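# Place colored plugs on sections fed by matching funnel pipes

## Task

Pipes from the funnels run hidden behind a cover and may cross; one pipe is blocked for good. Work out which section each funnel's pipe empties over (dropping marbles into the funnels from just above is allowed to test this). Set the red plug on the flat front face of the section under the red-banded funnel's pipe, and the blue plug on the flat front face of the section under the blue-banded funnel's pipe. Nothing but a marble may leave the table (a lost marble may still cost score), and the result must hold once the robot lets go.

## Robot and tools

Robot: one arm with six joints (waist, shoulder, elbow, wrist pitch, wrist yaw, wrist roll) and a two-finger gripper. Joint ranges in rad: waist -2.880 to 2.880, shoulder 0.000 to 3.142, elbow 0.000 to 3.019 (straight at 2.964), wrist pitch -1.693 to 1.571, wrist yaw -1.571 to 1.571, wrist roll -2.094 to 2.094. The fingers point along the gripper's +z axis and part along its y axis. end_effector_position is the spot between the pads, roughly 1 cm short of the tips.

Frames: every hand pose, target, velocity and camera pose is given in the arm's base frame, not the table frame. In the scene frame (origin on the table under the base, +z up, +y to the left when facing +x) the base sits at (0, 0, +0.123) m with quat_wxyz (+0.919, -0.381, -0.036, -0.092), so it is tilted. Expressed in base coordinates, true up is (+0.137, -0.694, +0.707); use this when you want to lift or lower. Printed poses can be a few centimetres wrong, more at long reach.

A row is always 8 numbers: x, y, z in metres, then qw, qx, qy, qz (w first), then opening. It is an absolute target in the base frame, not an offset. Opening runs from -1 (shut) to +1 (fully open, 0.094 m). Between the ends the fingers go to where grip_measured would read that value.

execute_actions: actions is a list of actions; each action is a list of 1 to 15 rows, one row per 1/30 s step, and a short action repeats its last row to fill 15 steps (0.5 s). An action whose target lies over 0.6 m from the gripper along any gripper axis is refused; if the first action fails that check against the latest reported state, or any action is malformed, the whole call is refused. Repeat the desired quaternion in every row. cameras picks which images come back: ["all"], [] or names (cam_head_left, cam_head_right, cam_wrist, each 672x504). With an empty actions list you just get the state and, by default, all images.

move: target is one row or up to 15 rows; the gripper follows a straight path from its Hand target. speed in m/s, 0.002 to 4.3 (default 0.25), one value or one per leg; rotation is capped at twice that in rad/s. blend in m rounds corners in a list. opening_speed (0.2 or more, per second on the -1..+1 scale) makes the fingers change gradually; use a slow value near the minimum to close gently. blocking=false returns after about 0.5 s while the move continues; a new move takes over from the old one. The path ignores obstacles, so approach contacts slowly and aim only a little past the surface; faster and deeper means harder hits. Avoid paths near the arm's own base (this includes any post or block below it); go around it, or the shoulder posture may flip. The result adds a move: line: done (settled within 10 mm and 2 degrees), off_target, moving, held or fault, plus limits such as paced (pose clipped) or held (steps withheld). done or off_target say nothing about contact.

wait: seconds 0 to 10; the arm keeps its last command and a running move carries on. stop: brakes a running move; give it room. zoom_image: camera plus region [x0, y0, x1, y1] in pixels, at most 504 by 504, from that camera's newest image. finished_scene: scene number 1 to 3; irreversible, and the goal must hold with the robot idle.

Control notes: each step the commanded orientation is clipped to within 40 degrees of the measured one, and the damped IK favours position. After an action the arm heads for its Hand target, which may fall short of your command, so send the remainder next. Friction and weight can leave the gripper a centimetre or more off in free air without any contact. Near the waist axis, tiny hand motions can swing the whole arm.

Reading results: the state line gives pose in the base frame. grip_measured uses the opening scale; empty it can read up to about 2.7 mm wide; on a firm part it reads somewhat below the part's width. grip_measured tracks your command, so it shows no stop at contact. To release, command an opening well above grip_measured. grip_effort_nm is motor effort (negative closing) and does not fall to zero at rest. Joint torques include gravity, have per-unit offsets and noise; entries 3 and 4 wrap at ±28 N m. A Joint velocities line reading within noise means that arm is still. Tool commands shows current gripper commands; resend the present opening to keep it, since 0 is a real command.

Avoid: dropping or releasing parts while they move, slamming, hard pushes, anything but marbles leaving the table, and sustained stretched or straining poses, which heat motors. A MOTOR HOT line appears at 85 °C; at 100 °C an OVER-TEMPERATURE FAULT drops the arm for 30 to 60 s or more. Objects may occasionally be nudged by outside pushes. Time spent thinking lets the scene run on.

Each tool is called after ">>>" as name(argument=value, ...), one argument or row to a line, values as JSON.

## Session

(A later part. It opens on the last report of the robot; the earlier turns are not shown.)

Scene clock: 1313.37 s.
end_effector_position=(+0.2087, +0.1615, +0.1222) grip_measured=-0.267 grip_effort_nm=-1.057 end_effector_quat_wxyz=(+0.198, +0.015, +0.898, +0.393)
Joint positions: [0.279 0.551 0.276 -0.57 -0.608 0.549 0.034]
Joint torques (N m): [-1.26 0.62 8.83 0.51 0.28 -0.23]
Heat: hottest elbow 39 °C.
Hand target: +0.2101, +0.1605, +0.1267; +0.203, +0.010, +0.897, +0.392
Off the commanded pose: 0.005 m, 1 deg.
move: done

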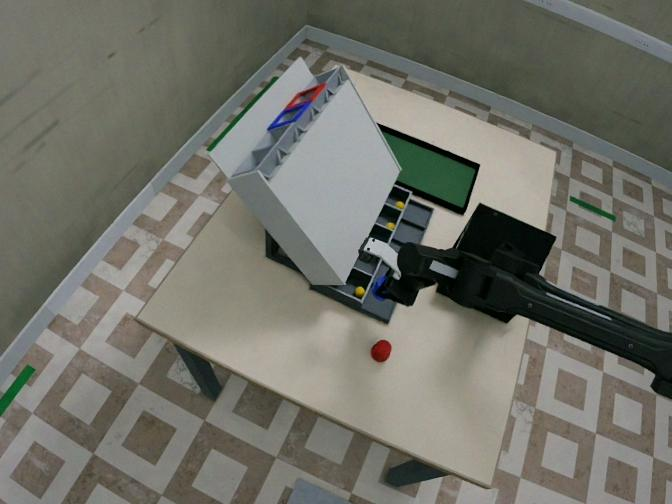

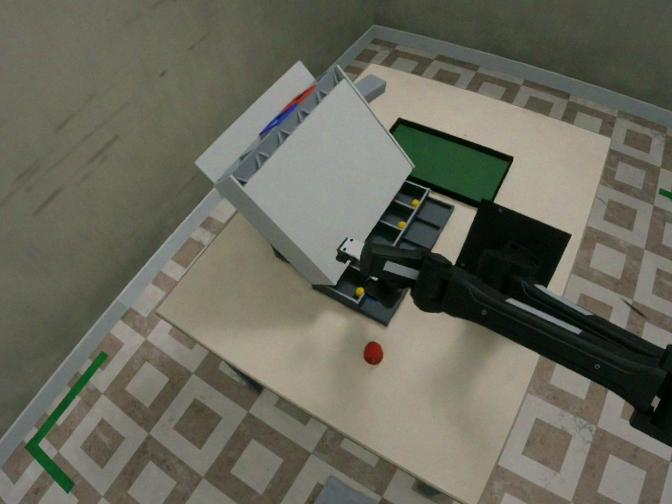

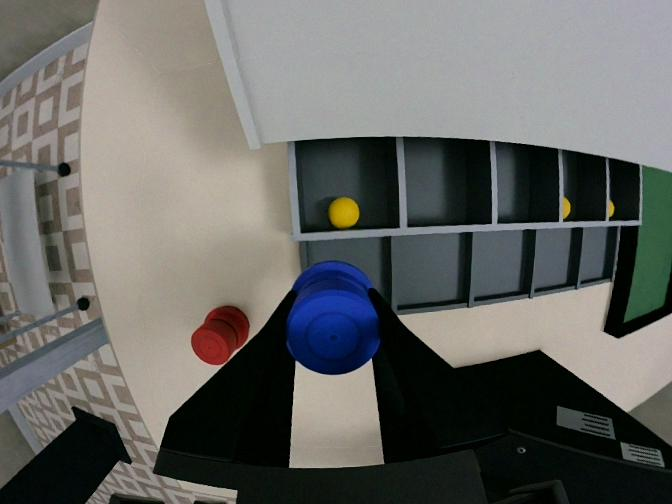

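>>> move(
  target=[0.2016, 0.1898, 0.0810, 0.2031, 0.0097, 0.8970, 0.3918, -0.35],
  speed=0.08,
  cameras=["all"],
)

>>> zoom_image(
  camera="cam_wrist",
  region=[180, 180, 500, 420],
)

>>> zoom_image(
  camera="cam_head_left",
  region=[320, 240, 440, 340],
)

Scene clock: 1331.83 s.
end_effector_position=(+0.1981, +0.1872, +0.0772) grip_measured=-0.267 grip_effort_nm=-1.053 end_effector_quat_wxyz=(+0.198, +0.007, +0.900, +0.388)
Joint positions: [0.465 0.647 0.165 -0.293 -0.477 0.684 0.034]
Joint torques (N m): [-0.38 0.62 7.01 1.78 0.64 0.04]
Heat: hottest elbow 39 °C.
Hand target: +0.2014, +0.1896, +0.0811; +0.203, +0.010, +0.897, +0.392
Off the commanded pose: 0.006 m, 1 deg.
move: done

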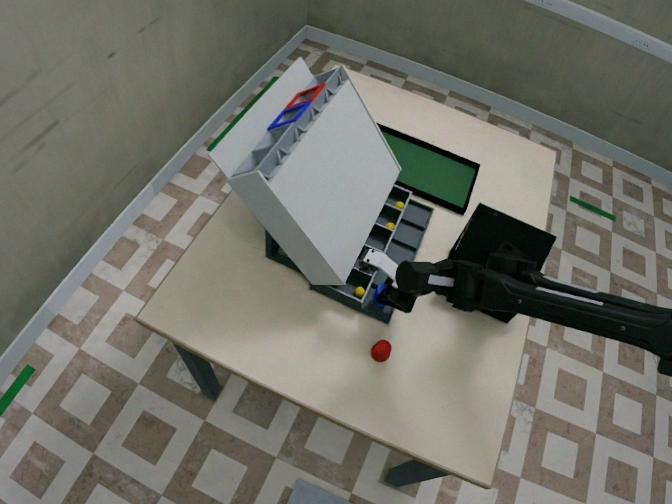

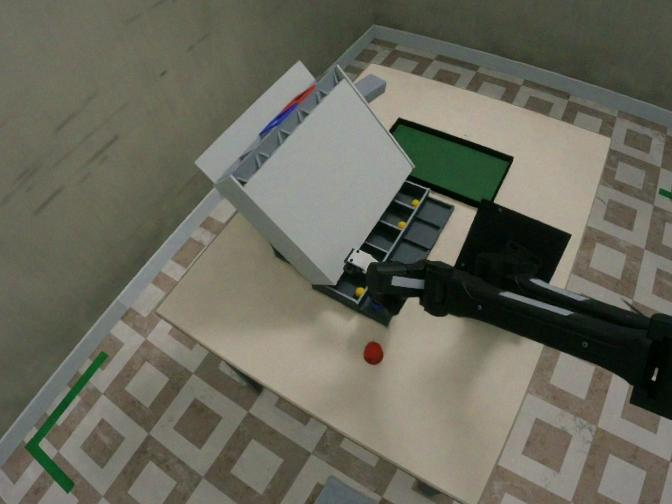

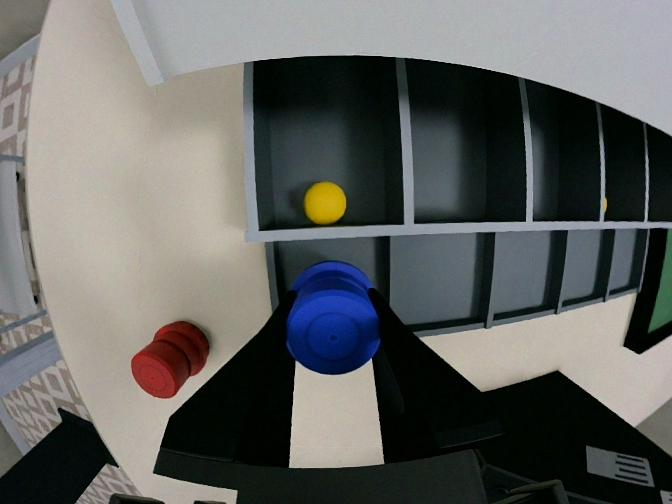

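Scaled by 1.575 from the camera's 672x504 image, which has a finer 960x720 frame.

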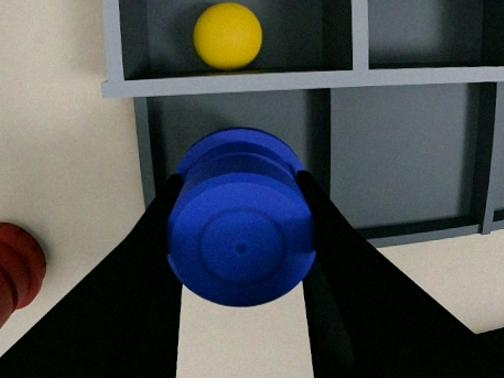

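Scaled by 4.200 from the camera's 672x504 image, which has a finer 960x720 frame.

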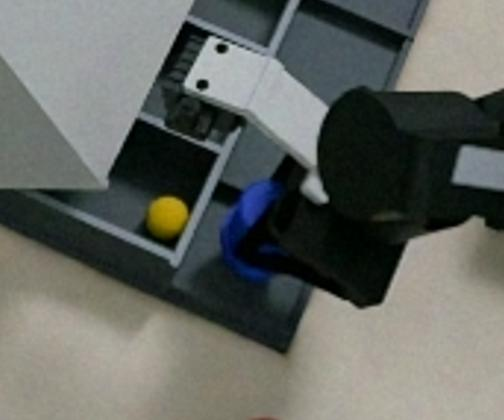

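>>> move(
  target=[0.1990, 0.2030, 0.0675, 0.2031, 0.0097, 0.8970, 0.3918, -0.35],
  speed=0.04,
  cameras=["all"],
)

>>> zoom_image(
  camera="cam_wrist",
  region=[180, 180, 500, 420],
)

>>> zoom_image(
  camera="cam_head_left",
  region=[320, 240, 440, 340],
)

Scene clock: 1351.27 s.
end_effector_position=(+0.1966, +0.2007, +0.0651) grip_measured=-0.267 grip_effort_nm=-1.048 end_effector_quat_wxyz=(+0.199, +0.006, +0.900, +0.388)
Joint positions: [0.547 0.727 0.142 -0.16 -0.417 0.745 0.034]
Joint torques (N m): [-0.67 0.21 5.9 1.73 0.67 0.04]
Heat: hottest elbow 39 °C.
Hand target: +0.1988, +0.2029, +0.0676; +0.203, +0.010, +0.897, +0.392
Off the commanded pose: 0.004 m, 1 deg.
move: done

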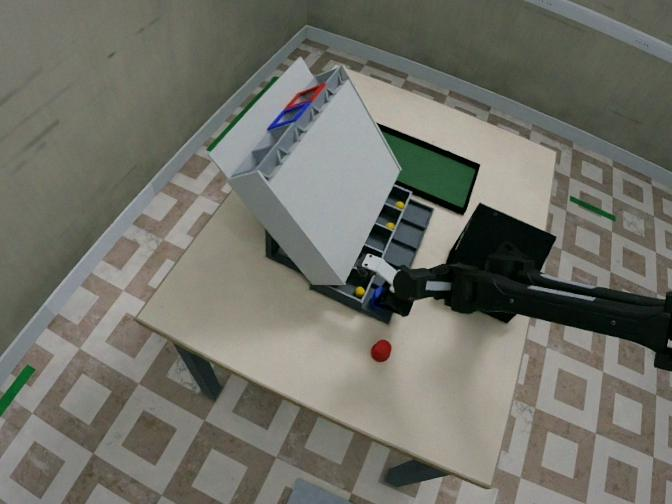

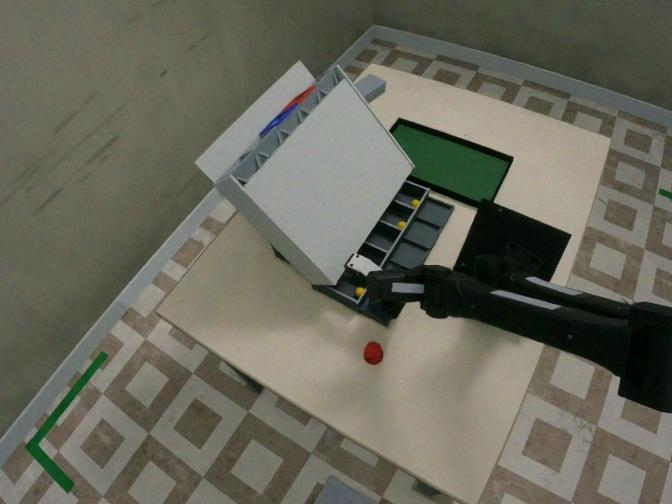

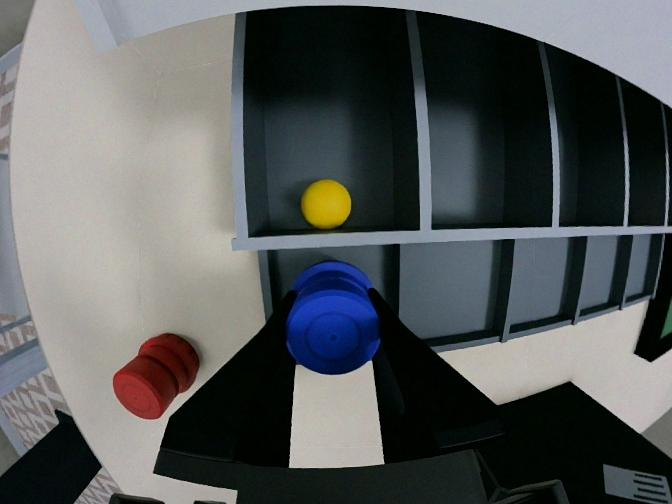

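Scaled by 1.575 from the camera's 672x504 image, which has a finer 960x720 frame.

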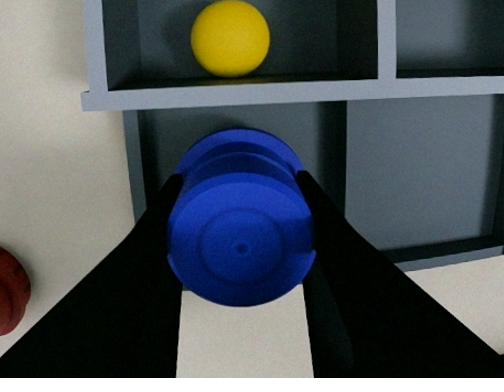

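Scaled by 4.200 from the camera's 672x504 image, which has a finer 960x720 frame.

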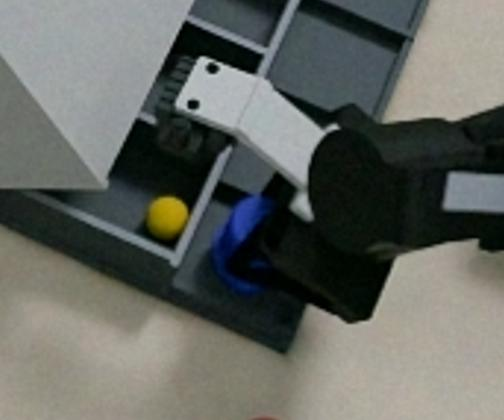

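>>> move(
  target=[0.1983, 0.2065, 0.0640, 0.2031, 0.0097, 0.8970, 0.3918, -0.35],
  speed=0.03,
  cameras=["cam_wrist"],
)

>>> zoom_image(
  camera="cam_wrist",
  region=[180, 180, 500, 420],
)

Scene clock: 1360.67 s.
end_effector_position=(+0.1971, +0.2040, +0.0629) grip_measured=-0.267 grip_effort_nm=-1.062 end_effector_quat_wxyz=(+0.201, +0.007, +0.899, +0.388)
Joint positions: [0.566 0.749 0.138 -0.125 -0.401 0.76 0.034]
Joint torques (N m): [-0.56 0.26 5.52 1.83 0.68 0.05]
Heat: hottest elbow 38 °C.
Hand target: +0.1983, +0.2064, +0.0642; +0.203, +0.010, +0.897, +0.392
Off the commanded pose: 0.003 m, 1 deg.
move: done
Images, in order (width x height): cam_wrist 672x504.

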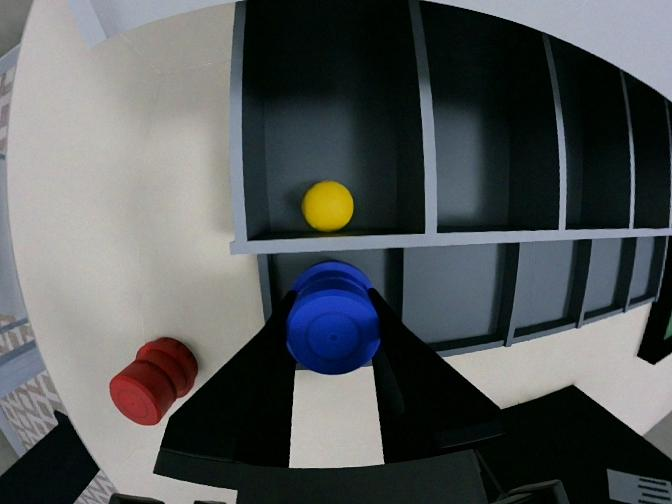

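Scaled by 1.575 from the camera's 672x504 image, which has a finer 960x720 frame.

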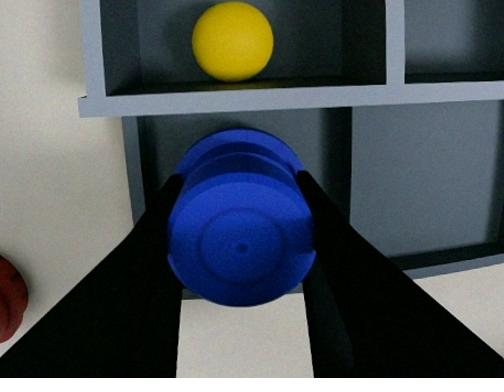

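>>> move(
  target=[0.1978, 0.2093, 0.0612, 0.2031, 0.0097, 0.8970, 0.3918, -0.35],
  speed=0.03,
  cameras=["cam_wrist", "cam_head_left"],
)

>>> zoom_image(
  camera="cam_wrist",
  region=[180, 180, 500, 420],
)

>>> zoom_image(
  camera="cam_head_left",
  region=[320, 240, 440, 340],
)

Scene clock: 1373.47 s.
end_effector_position=(+0.1969, +0.2043, +0.0617) grip_measured=-0.267 grip_effort_nm=-1.057 end_effector_quat_wxyz=(+0.203, +0.010, +0.898, +0.389)
Joint positions: [0.571 0.752 0.131 -0.107 -0.393 0.772 0.034]
Joint torques (N m): [0.26 1.44 5.68 2.19 0.84 0.05]
Heat: hottest elbow 38 °C.
Hand target: +0.1975, +0.2089, +0.0614; +0.203, +0.010, +0.897, +0.392
Off the commanded pose: 0.005 m, 0 deg.
move: done
Images, in order (width x height): cam_head_left 672x504, cam_wrist 672x504.

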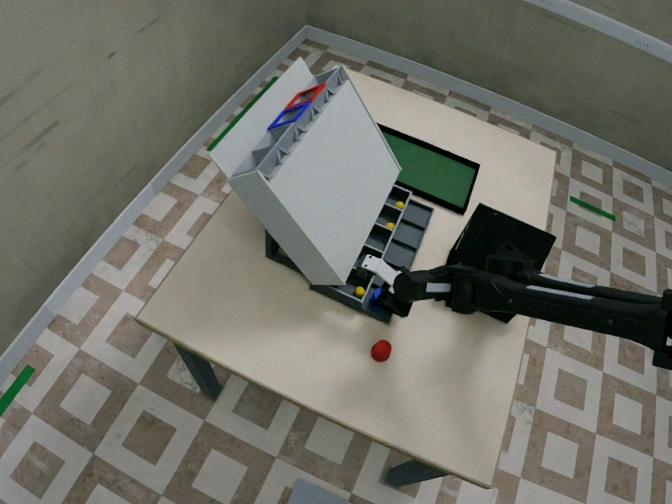

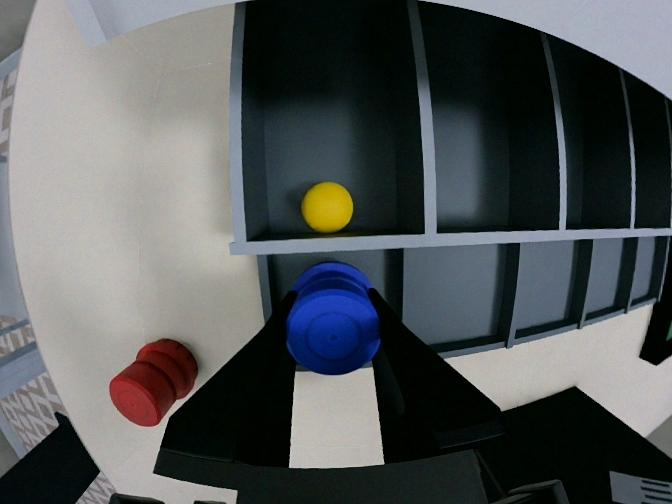

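Scaled by 1.575 from the camera's 672x504 image, which has a finer 960x720 frame.

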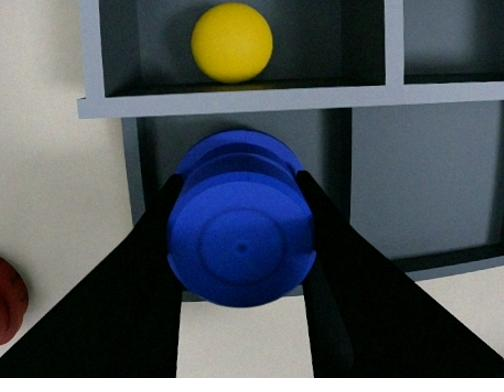

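Scaled by 4.200 from the camera's 672x504 image, which has a finer 960x720 frame.

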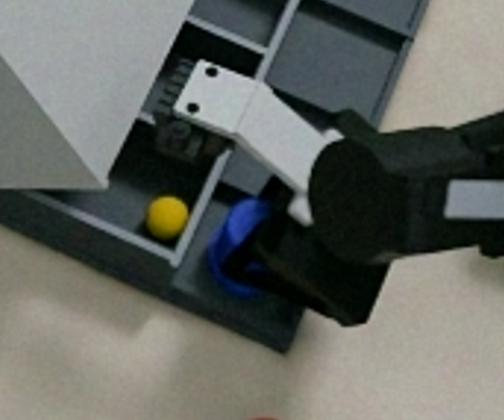

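>>> move(
  target=[0.1975, 0.2045, 0.0628, 0.2031, 0.0097, 0.8970, 0.3918, 0.2],
  speed=0.03,
  opening_speed=0.8,
  cameras=["cam_wrist"],
)

>>> zoom_image(
  camera="cam_wrist",
  region=[180, 180, 500, 420],
)

Scene clock: 1383.57 s.
end_effector_position=(+0.1963, +0.2048, +0.0619) grip_measured=+0.199 grip_effort_nm=0.051 end_effector_quat_wxyz=(+0.202, +0.009, +0.898, +0.391)
Joint positions: [0.571 0.752 0.131 -0.107 -0.398 0.772 0.056]
Joint torques (N m): [-1.55 -0.26 5.59 0.99 0.35 -0.11]
Heat: hottest elbow 38 °C.
Hand target: +0.1976, +0.2045, +0.0629; +0.203, +0.010, +0.897, +0.392
Off the commanded pose: 0.002 m, 0 deg.
move: done
Images, in order (width x height): cam_wrist 672x504.

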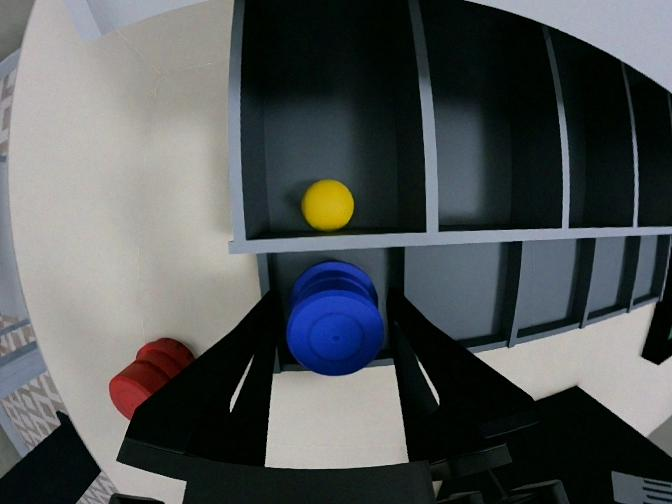

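Scaled by 1.575 from the camera's 672x504 image, which has a finer 960x720 frame.

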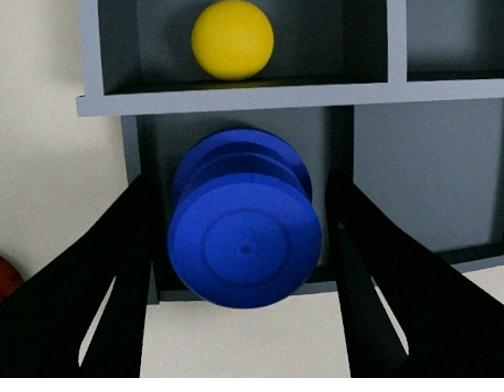

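>>> move(
  target=[
    [0.2090, 0.1432, 0.1243, 0.2031, 0.0097, 0.8970, 0.3918, 0.2],
    [0.2445, -0.0450, 0.0580, 0.2031, 0.0097, 0.8970, 0.3918, 0.2],
  ],
  speed=[0.08, 0.2],
  blend=[0.01, 0.0],
  cameras=["all"],
)

Scene clock: 1412.60 s.
end_effector_position=(+0.2271, -0.0279, +0.0472) grip_measured=+0.199 grip_effort_nm=0.042 end_effector_quat_wxyz=(+0.184, +0.022, +0.895, +0.405)
Joint positions: [-0.732 1.356 0.476 -1.041 -0.871 -0.848 0.056]
Joint torques (N m): [-3.6 0.97 14.82 0.23 -0.47 -0.22]
Heat: hottest elbow 38 °C.
Hand target: +0.2438, -0.0445, +0.0581; +0.203, +0.010, +0.897, +0.392
Off the commanded pose: 0.027 m, 3 deg.
move: off_target

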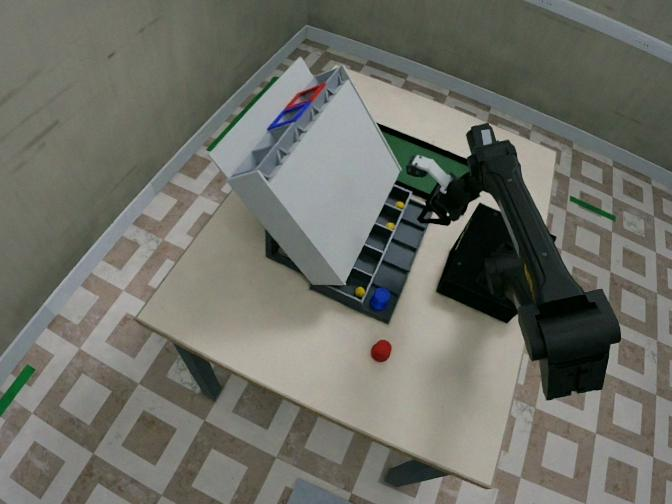

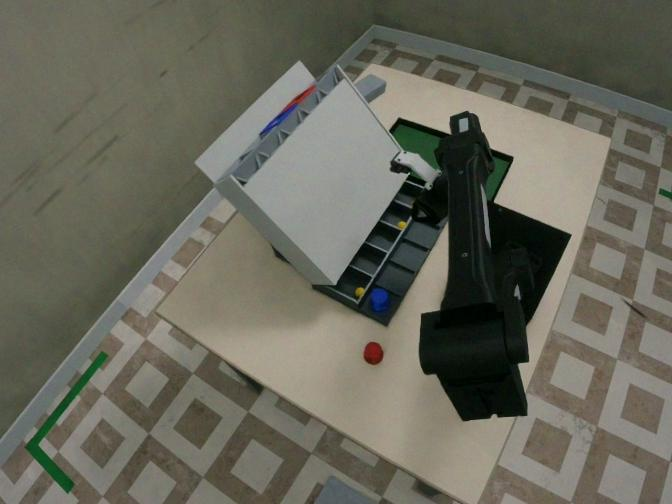

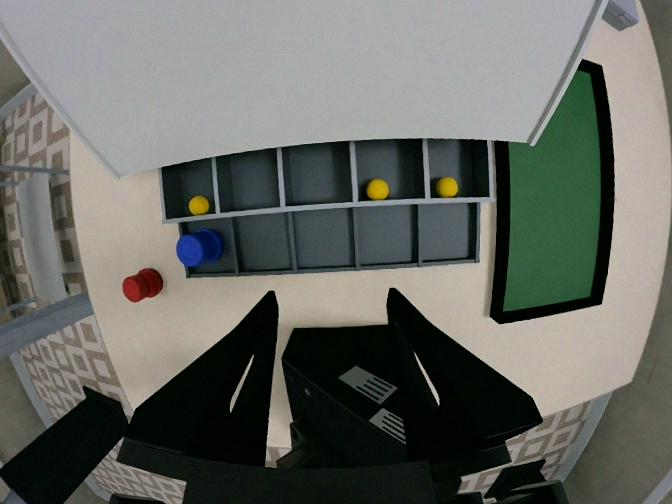

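>>> move(
  target=[0.1627, 0.2021, 0.2051, 0.0842, -0.0415, 0.9158, 0.3897, 0.6],
  speed=0.15,
  cameras=["all"],
)

Scene clock: 1467.00 s.
end_effector_position=(+0.1541, +0.1956, +0.1859) grip_measured=+0.599 grip_effort_nm=0.046 end_effector_quat_wxyz=(+0.067, -0.038, +0.922, +0.381)
Joint positions: [0.497 0.56 0.51 -0.981 -0.614 0.589 0.075]
Joint torques (N m): [-0.09 0.03 11.22 1.22 0.42 0.04]
Heat: hottest elbow 49 °C.
Hand target: +0.1620, +0.2014, +0.2051; +0.084, -0.042, +0.916, +0.390
Off the commanded pose: 0.022 m, 2 deg.
move: off_target

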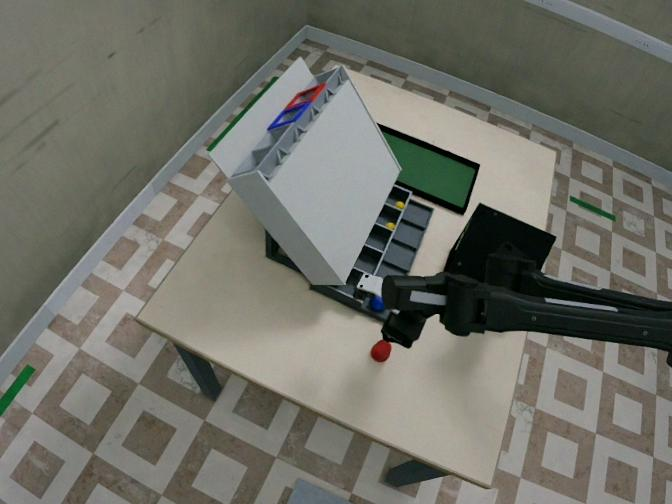

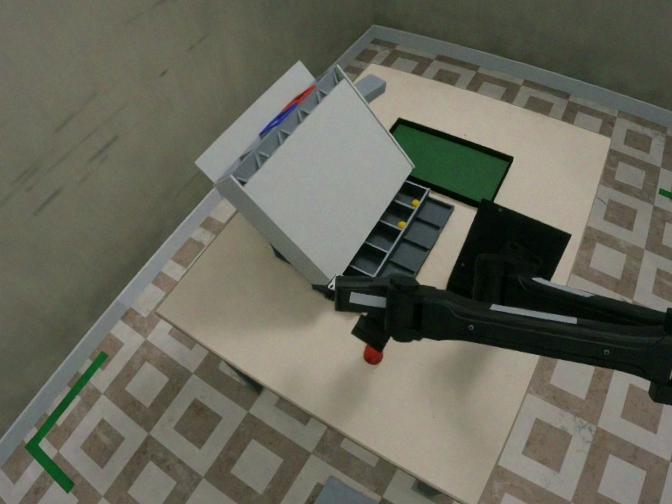

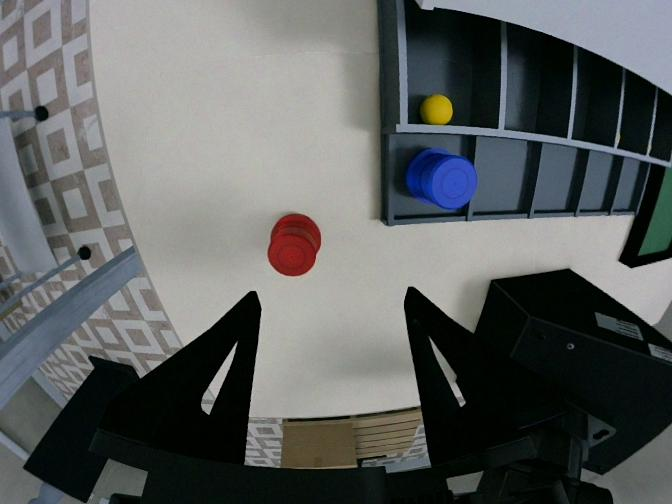

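>>> move(
  target=[0.1481, 0.2604, 0.1648, 0.0842, -0.0415, 0.9158, 0.3897, 0.6],
  speed=0.1,
  cameras=["cam_wrist"],
)

Scene clock: 1489.30 s.
end_effector_position=(+0.1469, +0.2577, +0.1634) grip_measured=+0.599 grip_effort_nm=0.046 end_effector_quat_wxyz=(+0.083, -0.046, +0.918, +0.386)
Joint positions: [0.818 0.652 0.45 -0.649 -0.417 0.877 0.075]
Joint torques (N m): [-0.73 -1.79 7.02 1.18 0.5 0.02]
Heat: hottest elbow 47 °C.
Hand target: +0.1481, +0.2604, +0.1650; +0.084, -0.042, +0.916, +0.390
Off the commanded pose: 0.003 m, 1 deg.
move: done
Images, in order (width x height): cam_wrist 672x504.

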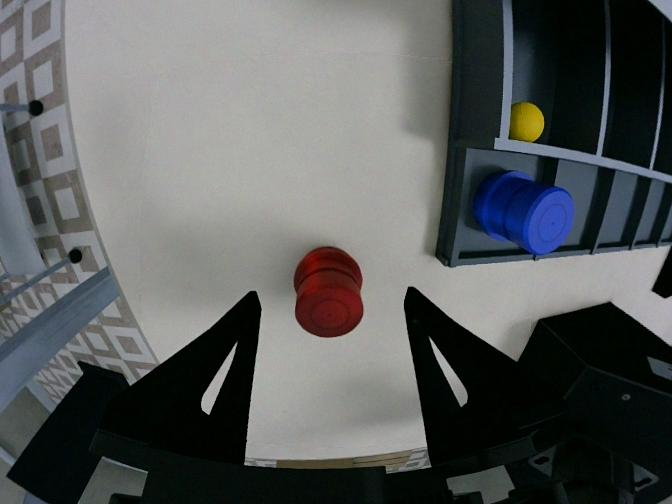

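>>> move(
  target=[
    [0.1428, 0.2796, 0.1464, 0.0842, -0.0415, 0.9158, 0.3897, 0.6],
    [0.1428, 0.2796, 0.1464, 0.0842, -0.0415, 0.9158, 0.3897, -0.35],
  ],
  speed=0.06,
  opening_speed=0.6,
  cameras=["cam_wrist"],
)

Scene clock: 1502.73 s.
end_effector_position=(+0.1425, +0.2768, +0.1455) grip_measured=-0.305 grip_effort_nm=-1.004 end_effector_quat_wxyz=(+0.084, -0.045, +0.917, +0.386)
Joint positions: [0.902 0.716 0.418 -0.526 -0.358 0.946 0.033]
Joint torques (N m): [-0.85 -2.26 6.24 1.13 0.48 0.04]
Heat: hottest elbow 44 °C.
Hand target: +0.1428, +0.2796, +0.1465; +0.084, -0.042, +0.916, +0.390
Off the commanded pose: 0.003 m, 1 deg.
move: done
Images, in order (width x height): cam_wrist 672x504.

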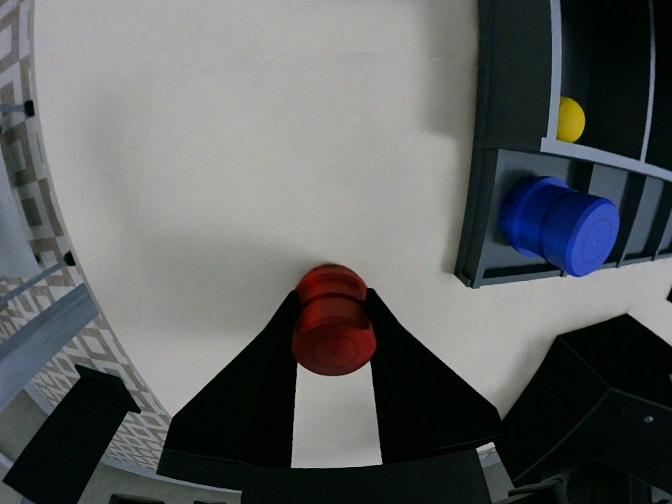

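>>> move(
  target=[
    [0.1546, 0.2167, 0.2068, 0.0842, -0.0415, 0.9158, 0.3897, -0.35],
    [0.2299, 0.0483, 0.0271, 0.0842, -0.0415, 0.9158, 0.3897, -0.35],
  ],
  speed=0.15,
  blend=[0.02, 0.0],
  cameras=["cam_wrist", "cam_head_left"],
)

Scene clock: 1521.50 s.
end_effector_position=(+0.2029, +0.0589, +0.0187) grip_measured=-0.309 grip_effort_nm=-1.053 end_effector_quat_wxyz=(+0.051, -0.026, +0.915, +0.400)
Joint positions: [-0.337 1.323 0.385 -0.887 -0.799 -0.502 0.032]
Joint torques (N m): [-4.25 -0.03 12.27 1.17 -0.21 -0.23]
Heat: hottest elbow 43 °C.
Hand target: +0.2287, +0.0483, +0.0280; +0.084, -0.042, +0.916, +0.389
Off the commanded pose: 0.030 m, 4 deg.
move: off_target
Images, in order (width x height): cam_head_left 672x504, cam_wrist 672x504.

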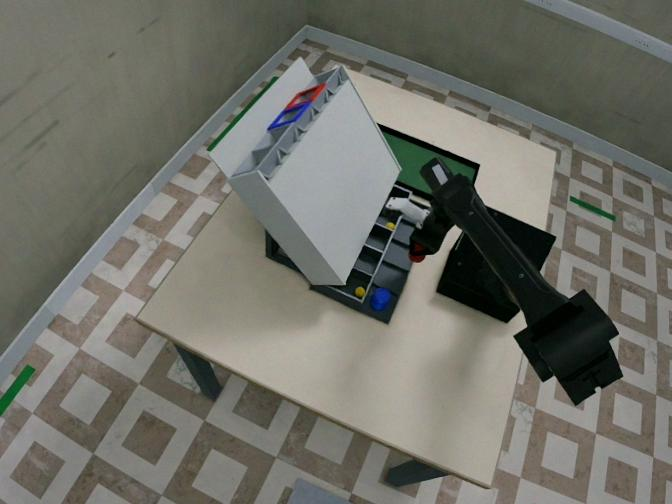

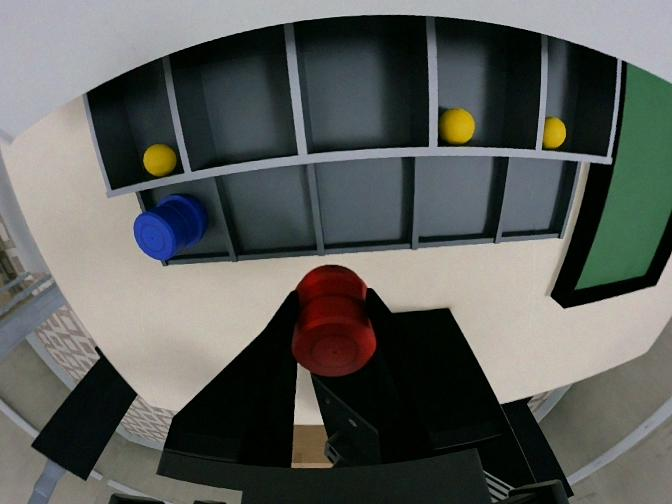

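>>> move(
  target=[0.2435, 0.0676, -0.0202, 0.0842, -0.0415, 0.9158, 0.3897, -0.35],
  speed=0.08,
  cameras=["cam_wrist"],
)

Scene clock: 1539.33 s.
end_effector_position=(+0.2337, +0.0682, -0.0219) grip_measured=-0.309 grip_effort_nm=-1.043 end_effector_quat_wxyz=(+0.075, -0.040, +0.916, +0.392)
Joint positions: [-0.253 1.506 0.385 -0.565 -0.814 -0.39 0.032]
Joint torques (N m): [-4.01 -1.2 7.98 1.32 -0.19 0.04]
Heat: hottest elbow 45 °C.
Hand target: +0.2432, +0.0676, -0.0200; +0.084, -0.042, +0.916, +0.390
Off the commanded pose: 0.010 m, 1 deg.
move: done
Images, in order (width x height): cam_wrist 672x504.

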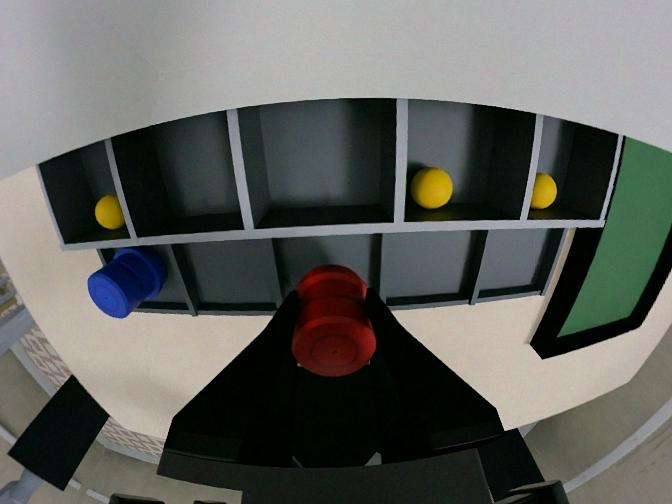

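>>> move(
  target=[0.2287, 0.0963, -0.0471, 0.0842, -0.0415, 0.9158, 0.3897, -0.35],
  speed=0.04,
  cameras=["cam_wrist"],
)

Scene clock: 1552.10 s.
end_effector_position=(+0.2283, +0.0922, -0.0442) grip_measured=-0.309 grip_effort_nm=-1.057 end_effector_quat_wxyz=(+0.091, -0.045, +0.916, +0.389)
Joint positions: [-0.15 1.563 0.309 -0.285 -0.821 -0.236 0.032]
Joint torques (N m): [-3.08 -0.44 5.67 1.46 0.05 0.17]
Heat: hottest elbow 44 °C.
Hand target: +0.2285, +0.0962, -0.0469; +0.084, -0.042, +0.916, +0.390
Off the commanded pose: 0.005 m, 1 deg.
move: done
Images, in order (width x height): cam_wrist 672x504.

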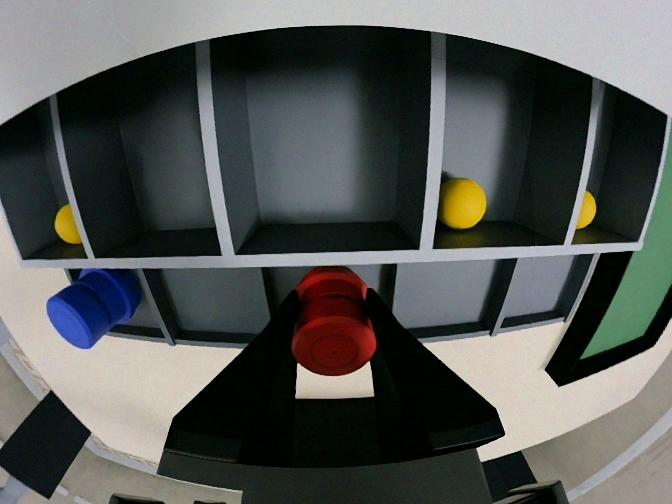

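>>> move(
  target=[0.2165, 0.0918, -0.0415, 0.0842, -0.0415, 0.9158, 0.3897, -0.35],
  speed=0.04,
  cameras=["cam_wrist"],
)

>>> zoom_image(
  camera="cam_wrist",
  region=[180, 180, 500, 420],
)

Scene clock: 1560.20 s.
end_effector_position=(+0.2214, +0.0932, -0.0418) grip_measured=-0.309 grip_effort_nm=-1.057 end_effector_quat_wxyz=(+0.088, -0.044, +0.916, +0.390)
Joint positions: [-0.15 1.54 0.295 -0.301 -0.821 -0.235 0.032]
Joint torques (N m): [-5.19 -1.85 4.93 -0.08 0.03 -0.19]
Heat: hottest elbow 43 °C.
Hand target: +0.2165, +0.0920, -0.0416; +0.084, -0.041, +0.916, +0.390
Off the commanded pose: 0.005 m, 0 deg.
move: done
Images, in order (width x height): cam_wrist 672x504.

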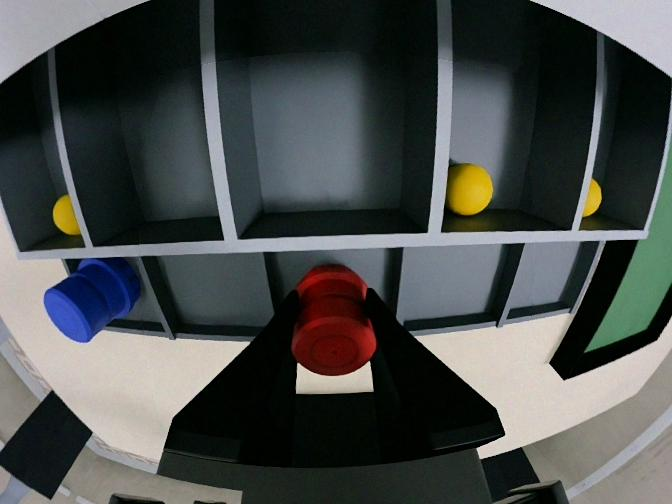

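Scaled by 1.575 from the camera's 672x504 image, which has a finer 960x720 frame.

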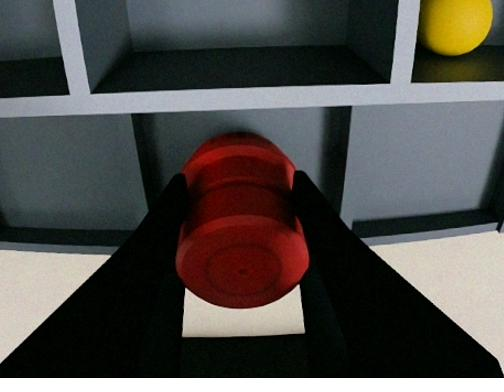

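>>> move(
  target=[0.2180, 0.0977, -0.0470, 0.0842, -0.0415, 0.9158, 0.3897, -0.35],
  speed=0.03,
  cameras=["cam_wrist"],
)

>>> zoom_image(
  camera="cam_wrist",
  region=[180, 180, 500, 420],
)

Scene clock: 1571.77 s.
end_effector_position=(+0.2216, +0.0932, -0.0426) grip_measured=-0.309 grip_effort_nm=-1.057 end_effector_quat_wxyz=(+0.091, -0.041, +0.916, +0.389)
Joint positions: [-0.15 1.54 0.288 -0.28 -0.821 -0.223 0.032]
Joint torques (N m): [-2.9 -0.03 5 1.68 0.06 0.04]
Heat: hottest elbow 41 °C.
Hand target: +0.2178, +0.0974, -0.0467; +0.084, -0.042, +0.916, +0.390
Off the commanded pose: 0.007 m, 1 deg.
move: done
Images, in order (width x height): cam_wrist 672x504.

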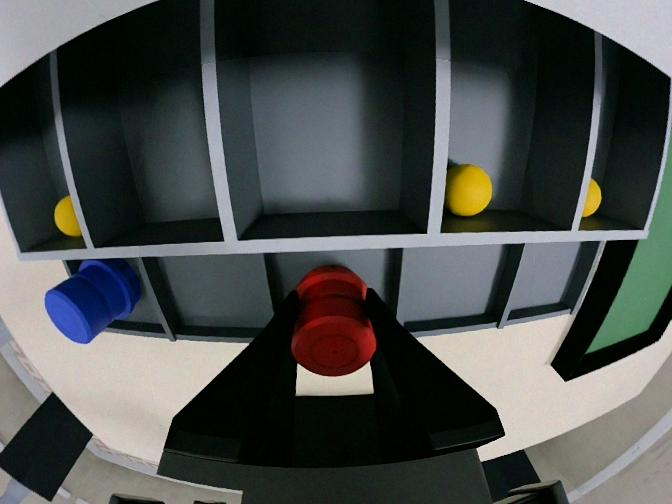

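Scaled by 1.575 from the camera's 672x504 image, which has a finer 960x720 frame.

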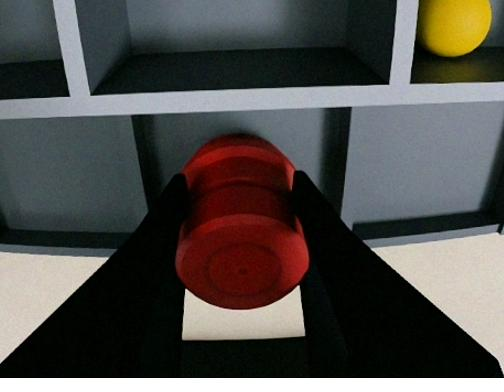

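>>> move(
  target=[0.2216, 0.0930, -0.0418, 0.0842, -0.0415, 0.9158, 0.3897, 0.2],
  speed=0.03,
  opening_speed=0.8,
  cameras=["cam_wrist"],
)

>>> zoom_image(
  camera="cam_wrist",
  region=[180, 180, 500, 420],
)

Scene clock: 1580.23 s.
end_effector_position=(+0.2179, +0.0940, -0.0430) grip_measured=+0.199 grip_effort_nm=0.051 end_effector_quat_wxyz=(+0.082, -0.037, +0.916, +0.390)
Joint positions: [-0.149 1.542 0.288 -0.298 -0.821 -0.222 0.056]
Joint torques (N m): [-4.54 -1.32 6.42 0.16 0.02 -0.19]
Heat: hottest elbow 40 °C.
Hand target: +0.2216, +0.0930, -0.0418; +0.084, -0.041, +0.916, +0.390
Off the commanded pose: 0.004 m, 1 deg.
move: done
Images, in order (width x height): cam_wrist 672x504.

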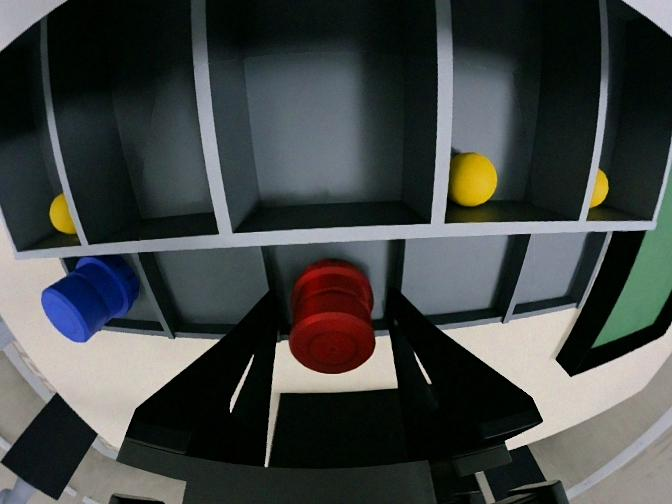

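Scaled by 1.575 from the camera's 672x504 image, which has a finer 960x720 frame.

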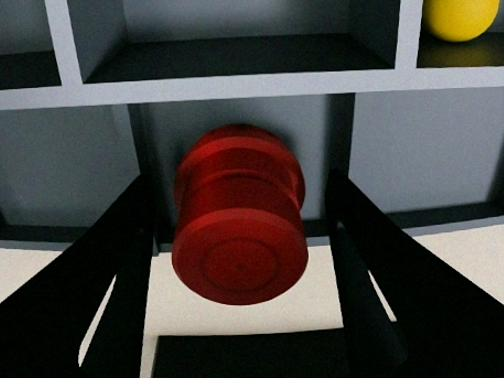

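>>> move(
  target=[
    [0.2280, 0.0500, 0.0000, 0.0842, -0.0415, 0.9158, 0.3897, 0.2],
    [0.2400, -0.1200, 0.1500, 0.3557, 0.0776, 0.8481, 0.3842, 0.2],
  ],
  speed=[0.08, 0.2],
  blend=[0.01, 0.0],
  cameras=["all"],
)

Scene clock: 1589.13 s.
end_effector_position=(+0.2306, -0.1018, +0.1370) grip_measured=+0.199 grip_effort_nm=0.051 end_effector_quat_wxyz=(+0.342, +0.090, +0.846, +0.399)
Joint positions: [-1.048 1.246 0.599 -1.358 -1.055 -1.092 0.056]
Joint torques (N m): [-2.43 2.96 15.79 0.23 -0.78 -0.23]
Heat: hottest elbow 41 °C.
Hand target: +0.2394, -0.1193, +0.1500; +0.356, +0.078, +0.849, +0.384
Off the commanded pose: 0.024 m, 3 deg.
move: off_target

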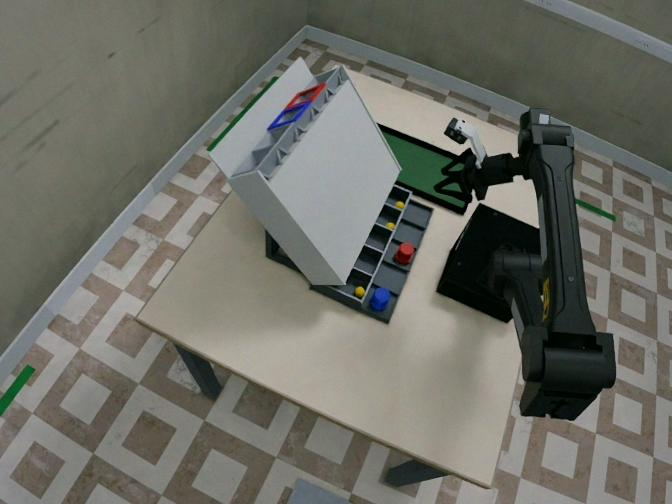

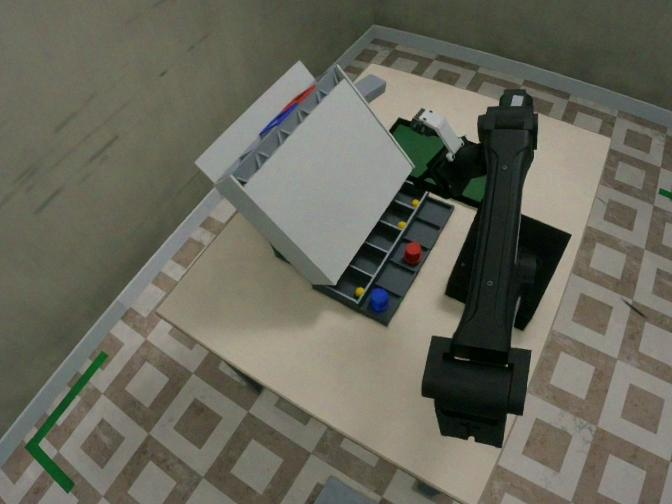

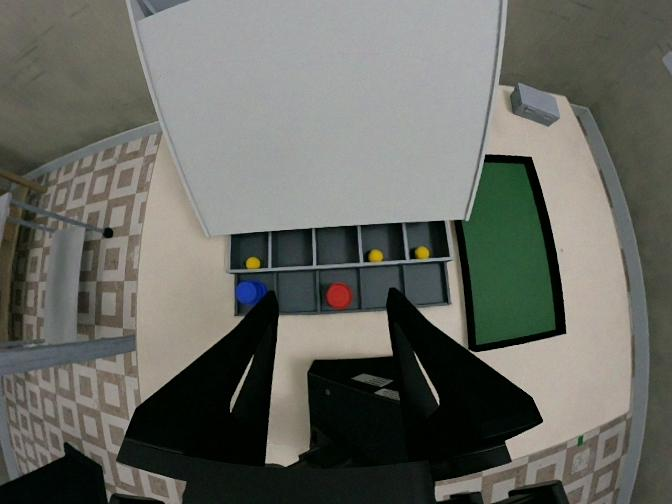

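>>> move(
  target=[
    [0.4451, -0.1898, 0.2328, 0.3184, 0.0608, 0.8629, 0.3872, 0.2],
    [0.5871, -0.1354, 0.2588, 0.3184, 0.0608, 0.8629, 0.3872, 0.2],
  ],
  speed=0.25,
  blend=[0.05, 0.0],
  cameras=["cam_wrist", "cam_head_left"],
)

>>> zoom_image(
  camera="cam_wrist",
  region=[100, 180, 560, 400],
)

Scene clock: 1629.97 s.
end_effector_position=(+0.5727, -0.1252, +0.2394) grip_measured=+0.199 grip_effort_nm=0.042 end_effector_quat_wxyz=(+0.295, +0.067, +0.866, +0.398)
Joint positions: [-0.461 1.691 1.417 -0.894 -0.984 -0.088 0.056]
Joint torques (N m): [-9.29 -3.84 13.96 2.18 0.11 0.03]
Heat: hottest elbow 51 °C.
Hand target: +0.5857, -0.1351, +0.2590; +0.318, +0.061, +0.863, +0.387
Off the commanded pose: 0.026 m, 3 deg.
move: off_target
Images, in order (width x height): cam_head_left 672x504, cam_wrist 672x504.

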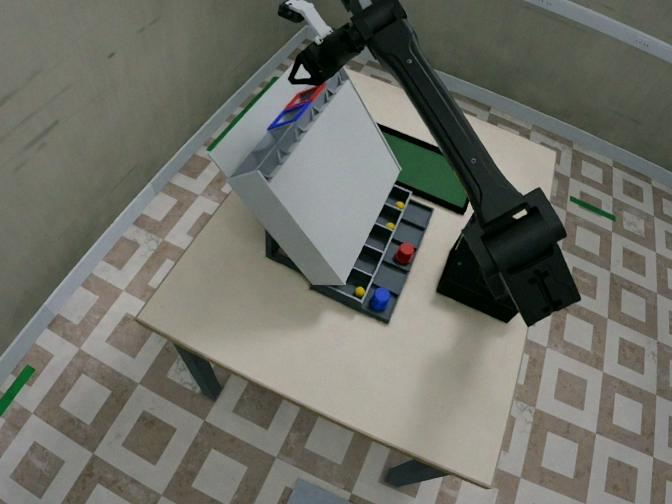

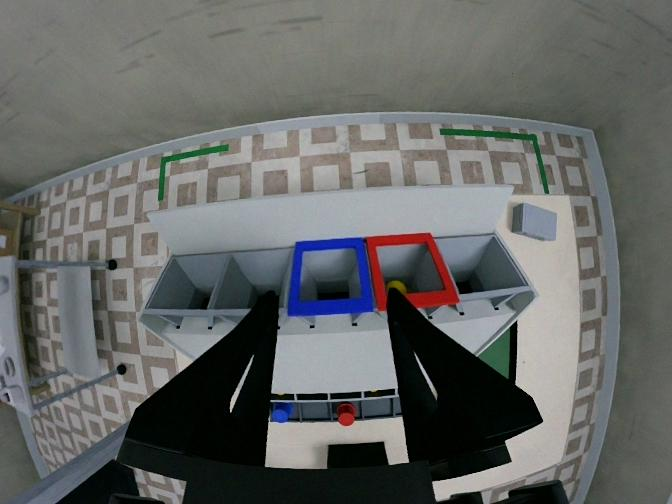

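Scaled by 1.096 from the camera's 672x504 image, which has a finer 960x720 frame.

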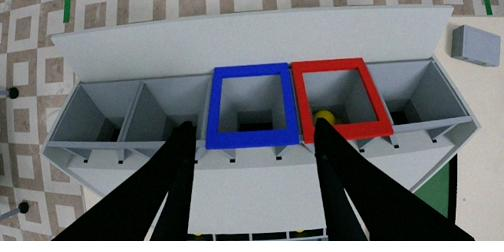

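>>> finished_scene(
  scene=1,
)

The scene is finished: the task was done.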